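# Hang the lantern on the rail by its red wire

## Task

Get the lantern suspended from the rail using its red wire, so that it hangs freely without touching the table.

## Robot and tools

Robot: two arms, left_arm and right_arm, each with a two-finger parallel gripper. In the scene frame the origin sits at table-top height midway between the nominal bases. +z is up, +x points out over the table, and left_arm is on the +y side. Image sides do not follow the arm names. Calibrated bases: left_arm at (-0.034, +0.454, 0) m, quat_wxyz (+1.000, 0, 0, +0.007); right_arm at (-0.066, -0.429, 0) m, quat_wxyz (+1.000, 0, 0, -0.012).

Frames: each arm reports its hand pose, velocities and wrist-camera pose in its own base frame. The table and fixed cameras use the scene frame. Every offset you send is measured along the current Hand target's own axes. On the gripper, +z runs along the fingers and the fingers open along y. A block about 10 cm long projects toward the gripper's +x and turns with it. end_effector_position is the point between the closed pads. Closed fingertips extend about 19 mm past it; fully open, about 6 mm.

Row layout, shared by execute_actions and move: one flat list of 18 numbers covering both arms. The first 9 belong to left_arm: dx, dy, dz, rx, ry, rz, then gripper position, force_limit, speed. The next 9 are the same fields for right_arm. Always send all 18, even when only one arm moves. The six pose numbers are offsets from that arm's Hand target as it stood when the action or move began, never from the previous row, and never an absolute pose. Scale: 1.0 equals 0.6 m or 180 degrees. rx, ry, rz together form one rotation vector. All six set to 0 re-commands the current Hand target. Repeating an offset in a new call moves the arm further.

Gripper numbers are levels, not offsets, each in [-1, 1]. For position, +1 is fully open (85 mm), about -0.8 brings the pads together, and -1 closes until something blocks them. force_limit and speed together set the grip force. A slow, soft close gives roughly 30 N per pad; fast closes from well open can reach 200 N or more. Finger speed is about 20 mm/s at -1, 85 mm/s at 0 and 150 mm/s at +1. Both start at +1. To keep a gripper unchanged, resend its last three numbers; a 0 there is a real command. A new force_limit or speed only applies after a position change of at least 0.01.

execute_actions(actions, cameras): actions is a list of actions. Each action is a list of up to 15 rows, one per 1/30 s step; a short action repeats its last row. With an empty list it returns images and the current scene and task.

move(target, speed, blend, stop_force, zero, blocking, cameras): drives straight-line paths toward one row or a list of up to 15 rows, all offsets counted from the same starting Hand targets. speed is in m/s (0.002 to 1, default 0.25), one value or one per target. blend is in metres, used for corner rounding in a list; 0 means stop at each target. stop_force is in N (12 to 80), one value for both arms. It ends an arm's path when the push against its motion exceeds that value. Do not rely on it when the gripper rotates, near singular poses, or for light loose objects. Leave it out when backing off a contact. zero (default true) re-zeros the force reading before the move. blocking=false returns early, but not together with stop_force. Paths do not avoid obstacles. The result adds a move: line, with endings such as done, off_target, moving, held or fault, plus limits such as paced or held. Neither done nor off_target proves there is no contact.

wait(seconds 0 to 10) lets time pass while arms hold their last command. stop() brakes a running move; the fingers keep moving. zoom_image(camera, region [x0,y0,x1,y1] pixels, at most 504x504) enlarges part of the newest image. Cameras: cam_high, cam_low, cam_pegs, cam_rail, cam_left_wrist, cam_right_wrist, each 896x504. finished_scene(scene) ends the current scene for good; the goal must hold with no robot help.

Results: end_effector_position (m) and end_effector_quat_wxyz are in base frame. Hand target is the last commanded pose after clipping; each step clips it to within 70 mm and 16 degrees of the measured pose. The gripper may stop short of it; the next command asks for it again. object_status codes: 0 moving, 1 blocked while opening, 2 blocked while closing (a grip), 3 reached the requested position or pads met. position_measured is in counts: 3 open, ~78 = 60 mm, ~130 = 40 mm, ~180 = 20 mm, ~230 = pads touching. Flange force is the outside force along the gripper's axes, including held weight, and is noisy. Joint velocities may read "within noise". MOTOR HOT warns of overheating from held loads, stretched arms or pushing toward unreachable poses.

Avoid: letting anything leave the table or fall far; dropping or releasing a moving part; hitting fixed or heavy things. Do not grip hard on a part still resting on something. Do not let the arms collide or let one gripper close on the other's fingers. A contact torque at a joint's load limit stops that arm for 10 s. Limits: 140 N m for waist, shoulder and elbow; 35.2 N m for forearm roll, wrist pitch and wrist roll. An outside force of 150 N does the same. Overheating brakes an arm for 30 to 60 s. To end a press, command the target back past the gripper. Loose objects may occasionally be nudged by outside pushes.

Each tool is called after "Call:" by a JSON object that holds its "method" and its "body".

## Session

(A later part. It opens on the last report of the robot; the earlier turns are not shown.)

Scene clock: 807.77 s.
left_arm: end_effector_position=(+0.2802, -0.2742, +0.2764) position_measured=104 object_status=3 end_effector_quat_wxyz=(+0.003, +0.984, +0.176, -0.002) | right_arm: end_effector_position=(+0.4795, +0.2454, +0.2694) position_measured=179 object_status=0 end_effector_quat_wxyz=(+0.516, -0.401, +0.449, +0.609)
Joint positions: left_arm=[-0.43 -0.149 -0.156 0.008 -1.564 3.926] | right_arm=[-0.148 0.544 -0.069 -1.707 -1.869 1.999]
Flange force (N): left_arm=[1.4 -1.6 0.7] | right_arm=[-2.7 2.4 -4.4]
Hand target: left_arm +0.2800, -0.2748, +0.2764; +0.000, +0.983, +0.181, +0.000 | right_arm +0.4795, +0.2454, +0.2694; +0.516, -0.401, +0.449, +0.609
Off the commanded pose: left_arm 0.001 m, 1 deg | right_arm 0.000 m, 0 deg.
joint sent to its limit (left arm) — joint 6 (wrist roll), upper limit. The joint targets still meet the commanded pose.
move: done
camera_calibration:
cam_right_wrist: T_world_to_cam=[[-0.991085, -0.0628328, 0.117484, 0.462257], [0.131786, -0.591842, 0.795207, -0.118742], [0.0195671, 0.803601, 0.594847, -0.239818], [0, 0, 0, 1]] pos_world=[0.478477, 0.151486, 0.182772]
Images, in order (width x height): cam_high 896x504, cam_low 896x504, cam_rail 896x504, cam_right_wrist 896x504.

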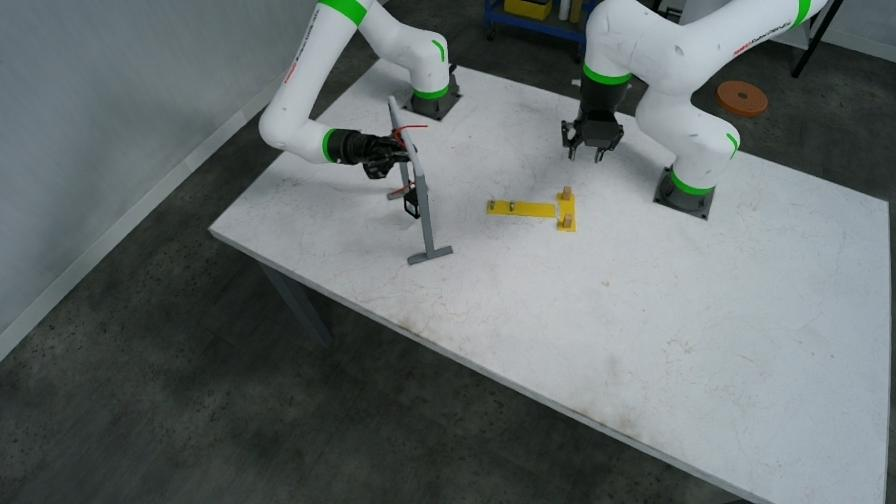

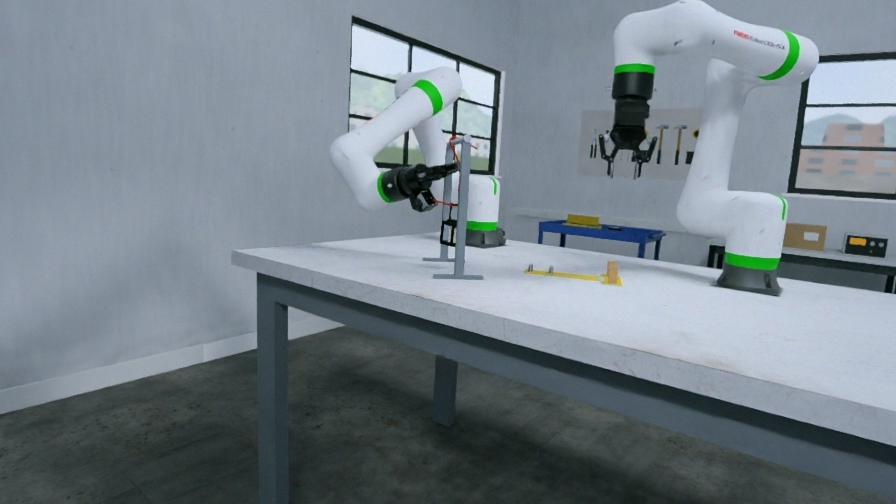

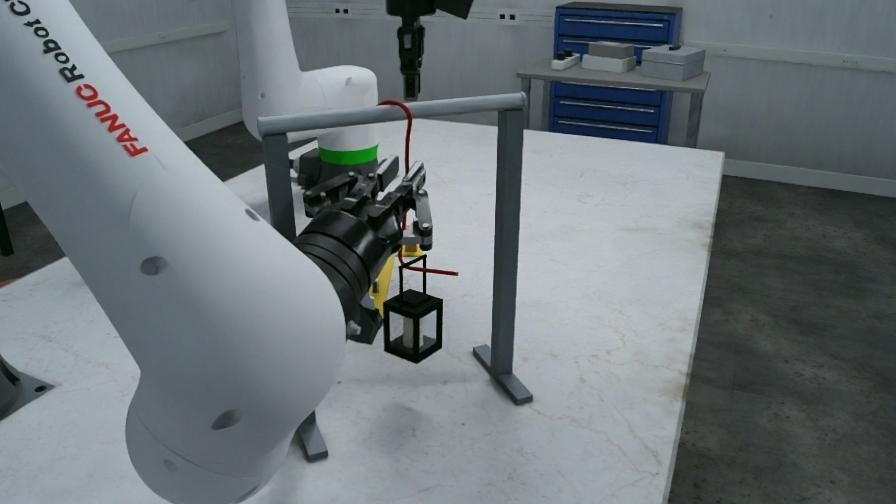

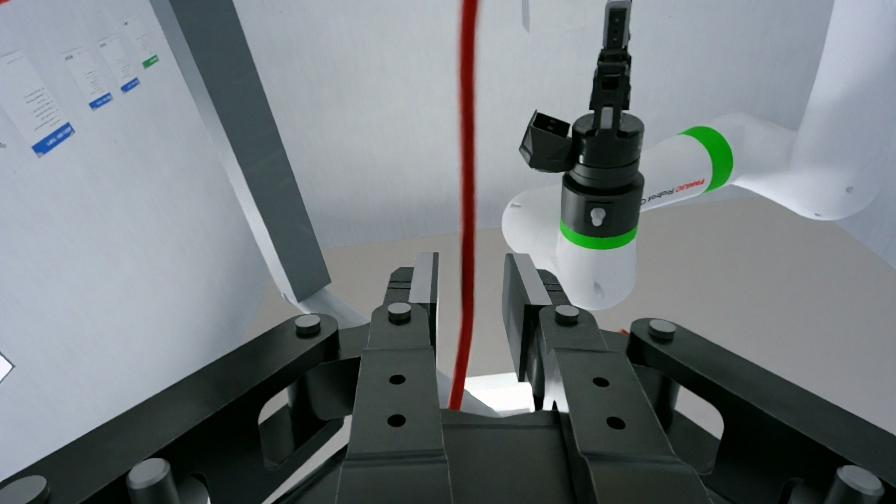

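Call:
{"method": "wait", "body": {"seconds": 1.5, "cameras": ["cam_high","cam_rail","cam_low","cam_right_wrist"]}}

Call:
{"method": "zoom_image", "body": {"camera": "cam_rail", "region": [330, 80, 530, 380]}}

Call:
{"method": "zoom_image", "body": {"camera": "cam_low", "region": [400, 120, 520, 260]}}

Call:
{"method": "zoom_image", "body": {"camera": "cam_high", "region": [360, 90, 460, 230]}}

Scene clock: 812.97 s.
left_arm: end_effector_position=(+0.2802, -0.2742, +0.2764) position_measured=104 object_status=3 end_effector_quat_wxyz=(+0.003, +0.984, +0.176, -0.002) | right_arm: end_effector_position=(+0.4795, +0.2454, +0.2694) position_measured=179 object_status=3 end_effector_quat_wxyz=(+0.516, -0.401, +0.449, +0.609)
Joint positions: left_arm=[-0.43 -0.149 -0.156 0.008 -1.564 3.926] | right_arm=[-0.148 0.544 -0.069 -1.707 -1.869 1.999]
Flange force (N): left_arm=[1.2 -1.0 0.8] | right_arm=[-2.8 2.2 -4.3]
Hand target: left_arm +0.2800, -0.2748, +0.2764; +0.000, +0.983, +0.181, +0.000 | right_arm +0.4795, +0.2454, +0.2694; +0.516, -0.401, +0.449, +0.609
Tool commands: left_gripper/position=+0.2 left_gripper/force_limit=+0.0 left_gripper/speed=+0.0 right_gripper/position=-0.4 right_gripper/force_limit=+0.6 right_gripper/speed=-1.0
Off the commanded pose: left_arm 0.001 m, 1 deg | right_arm 0.000 m, 0 deg.
wait: 1.50 s; at rest from the start
camera_calibration:
cam_right_wrist: T_world_to_cam=[[-0.991084, -0.0628359, 0.117488, 0.462244], [0.131792, -0.591842, 0.795207, -0.118824], [0.0195671, 0.803601, 0.594847, -0.239877], [0, 0, 0, 1]] pos_world=[0.478477, 0.151486, 0.182872]
Images, in order (width x height): cam_high 896x504, cam_low 896x504, cam_rail 896x504, cam_right_wrist 896x504.

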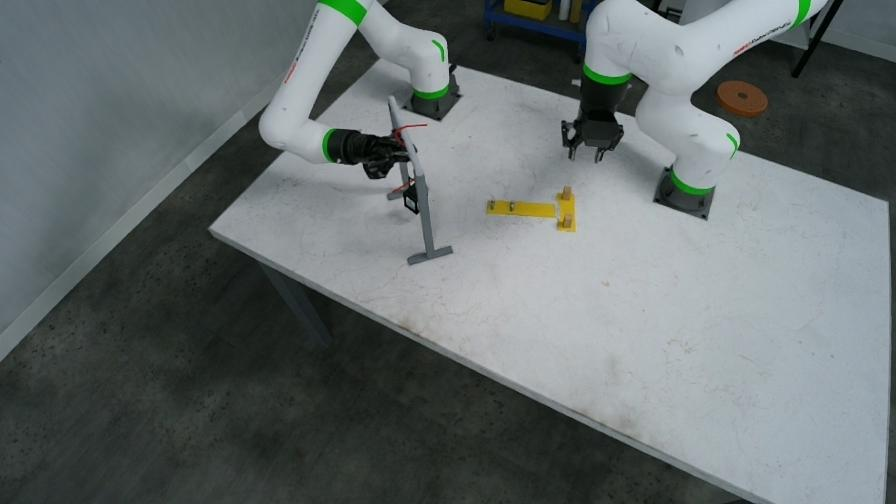

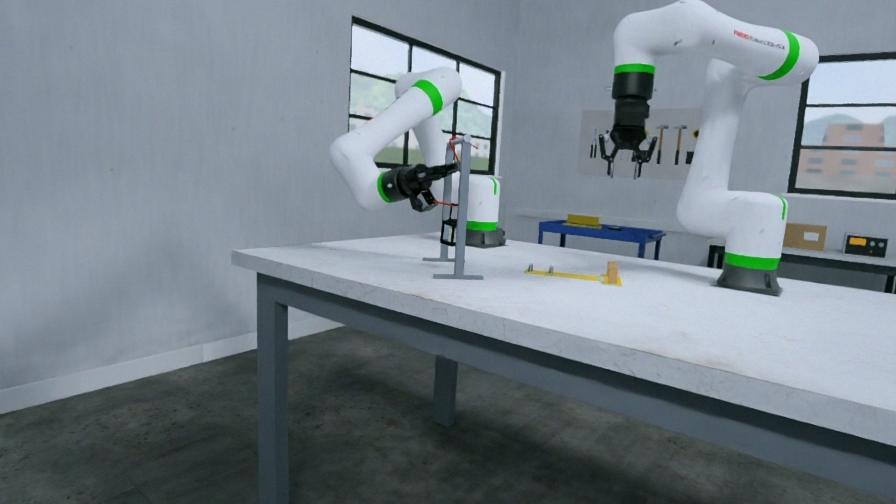

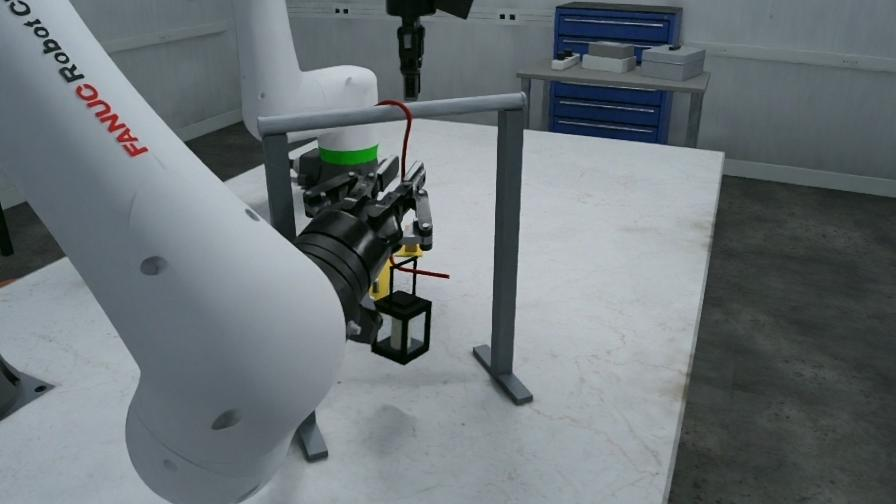

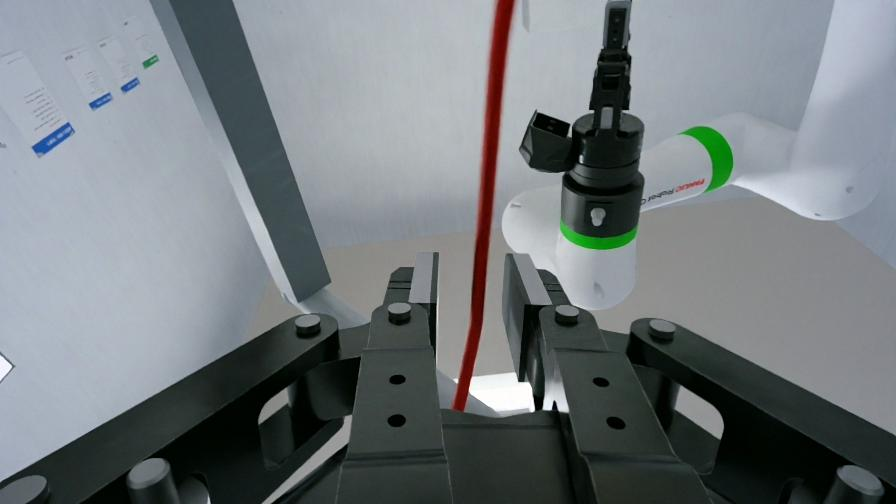

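Scaled by 1.680.

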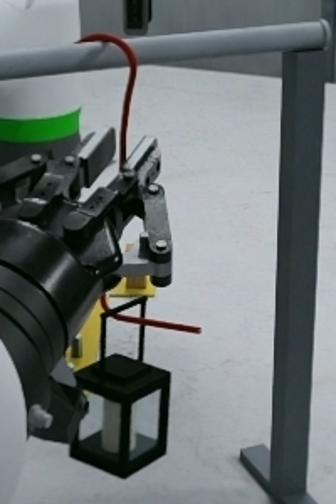

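Scaled by 3.600.

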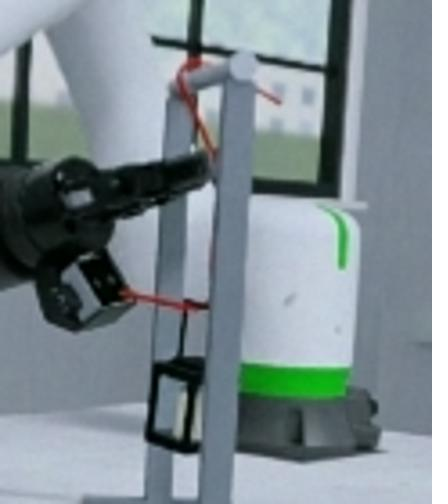

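Scaled by 3.600.

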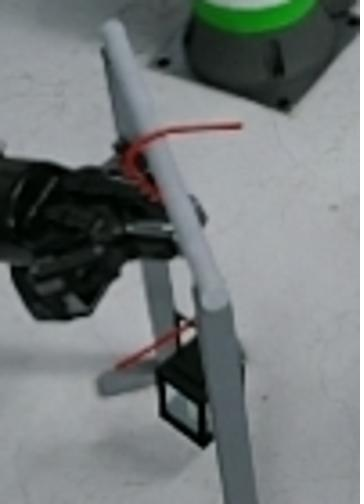

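Call:
{"method": "move", "body": {"target": [0,0,0,0,0,0,0.2,0,0,0,0,-0.2,0,0,0,-0.4,0.6,-1], "speed": 0.05, "cameras": ["cam_high","cam_rail","cam_low","cam_right_wrist"]}}

Call:
{"method": "zoom_image", "body": {"camera": "cam_rail", "region": [330, 80, 530, 380]}}

Call:
{"method": "zoom_image", "body": {"camera": "cam_low", "region": [400, 120, 520, 260]}}

Scene clock: 822.57 s.
left_arm: end_effector_position=(+0.2802, -0.2742, +0.2764) position_measured=104 object_status=3 end_effector_quat_wxyz=(+0.003, +0.984, +0.176, -0.002) | right_arm: end_effector_position=(+0.4825, +0.1301, +0.2364) position_measured=179 object_status=3 end_effector_quat_wxyz=(+0.516, -0.401, +0.449, +0.609)
Joint positions: left_arm=[-0.43 -0.149 -0.156 0.008 -1.564 3.926] | right_arm=[-0.339 0.655 0.02 -1.591 -2.026 2.011]
Flange force (N): left_arm=[1.1 -1.1 0.8] | right_arm=[-2.4 2.5 -3.6]
Hand target: left_arm +0.2800, -0.2748, +0.2764; +0.000, +0.983, +0.181, +0.000 | right_arm +0.4825, +0.1301, +0.2363; +0.516, -0.401, +0.449, +0.609
Off the commanded pose: left_arm 0.001 m, 1 deg | right_arm 0.000 m, 0 deg.
joint sent to its limit (left arm) — joint 6 (wrist roll), upper limit. The joint targets still meet the commanded pose.
move: done
camera_calibration:
cam_right_wrist: T_world_to_cam=[[-0.991098, -0.0627865, 0.117403, 0.461879], [0.131692, -0.591912, 0.795171, -0.161081], [0.0195661, 0.803553, 0.594911, -0.127599], [0, 0, 0, 1]] pos_world=[0.481476, 0.036186, 0.149771]
Images, in order (width x height): cam_high 896x504, cam_low 896x504, cam_rail 896x504, cam_right_wrist 896x504.

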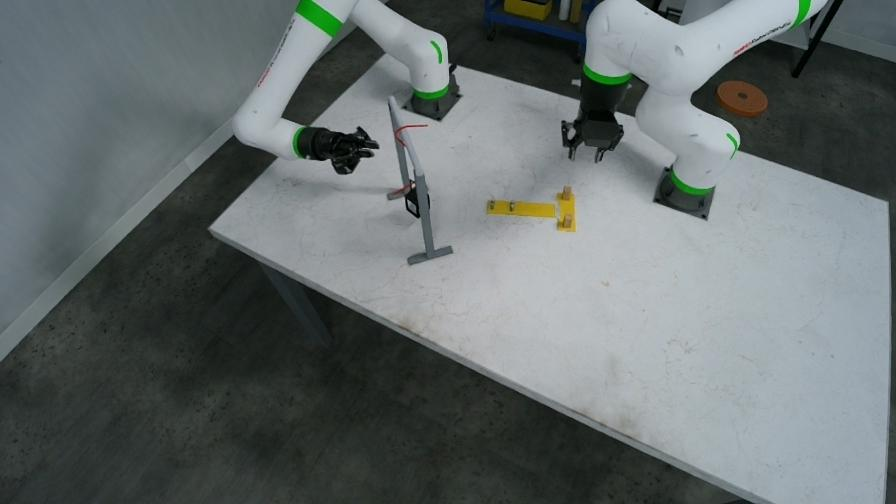

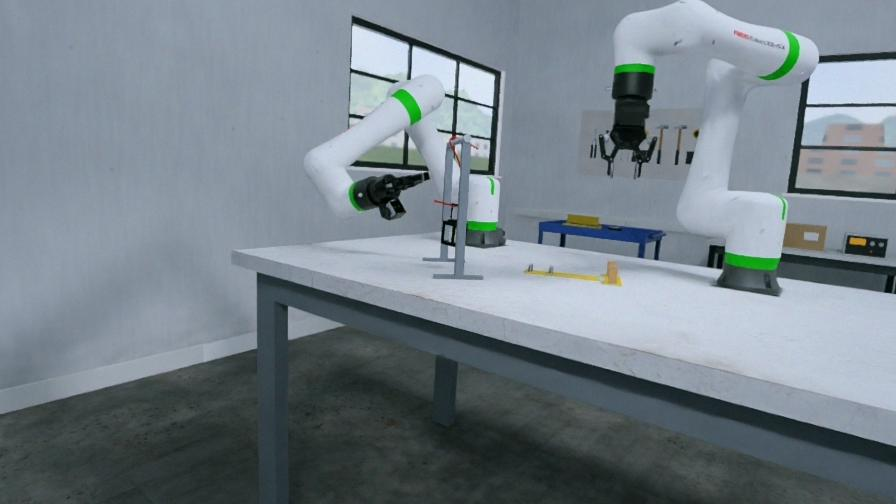

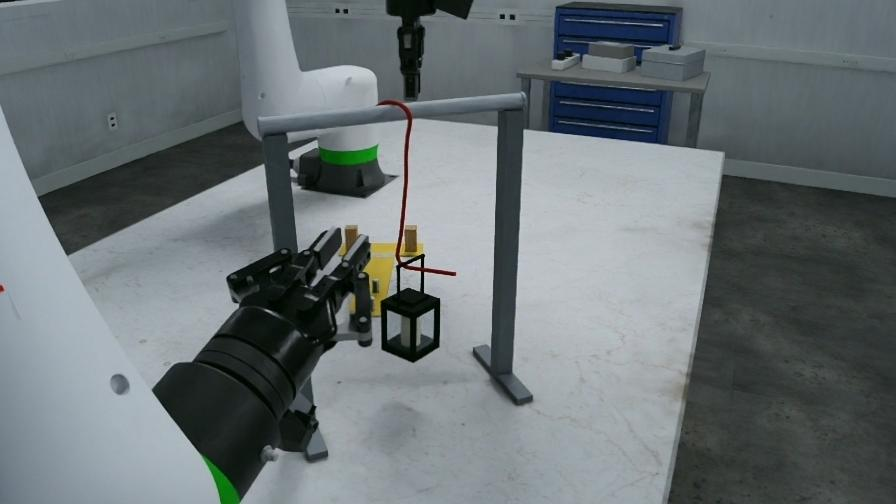

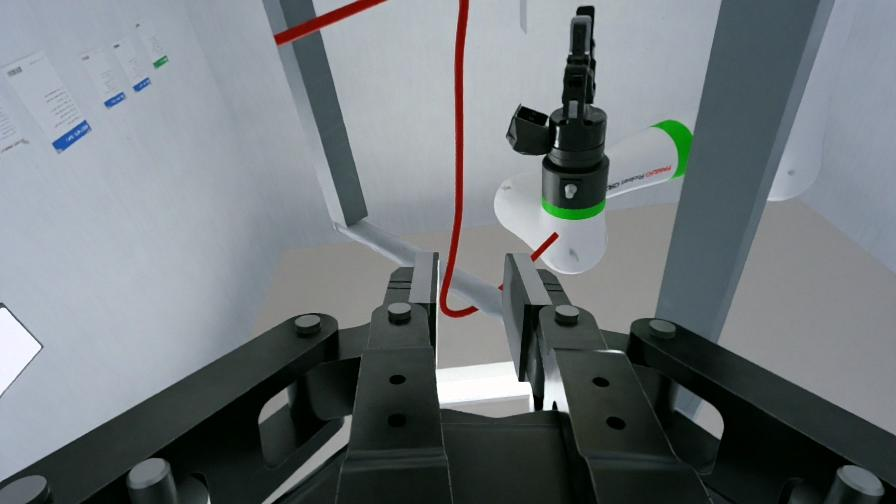

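Scaled by 1.680.

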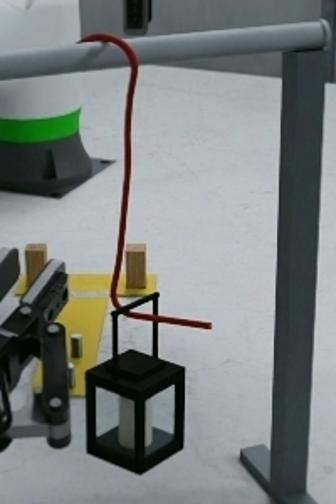

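Scaled by 3.600.

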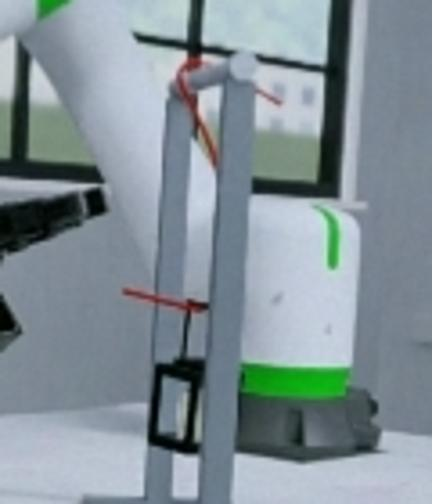

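Call:
{"method": "finished_scene", "body": {"scene": 1}}

The scene is finished: the task was done.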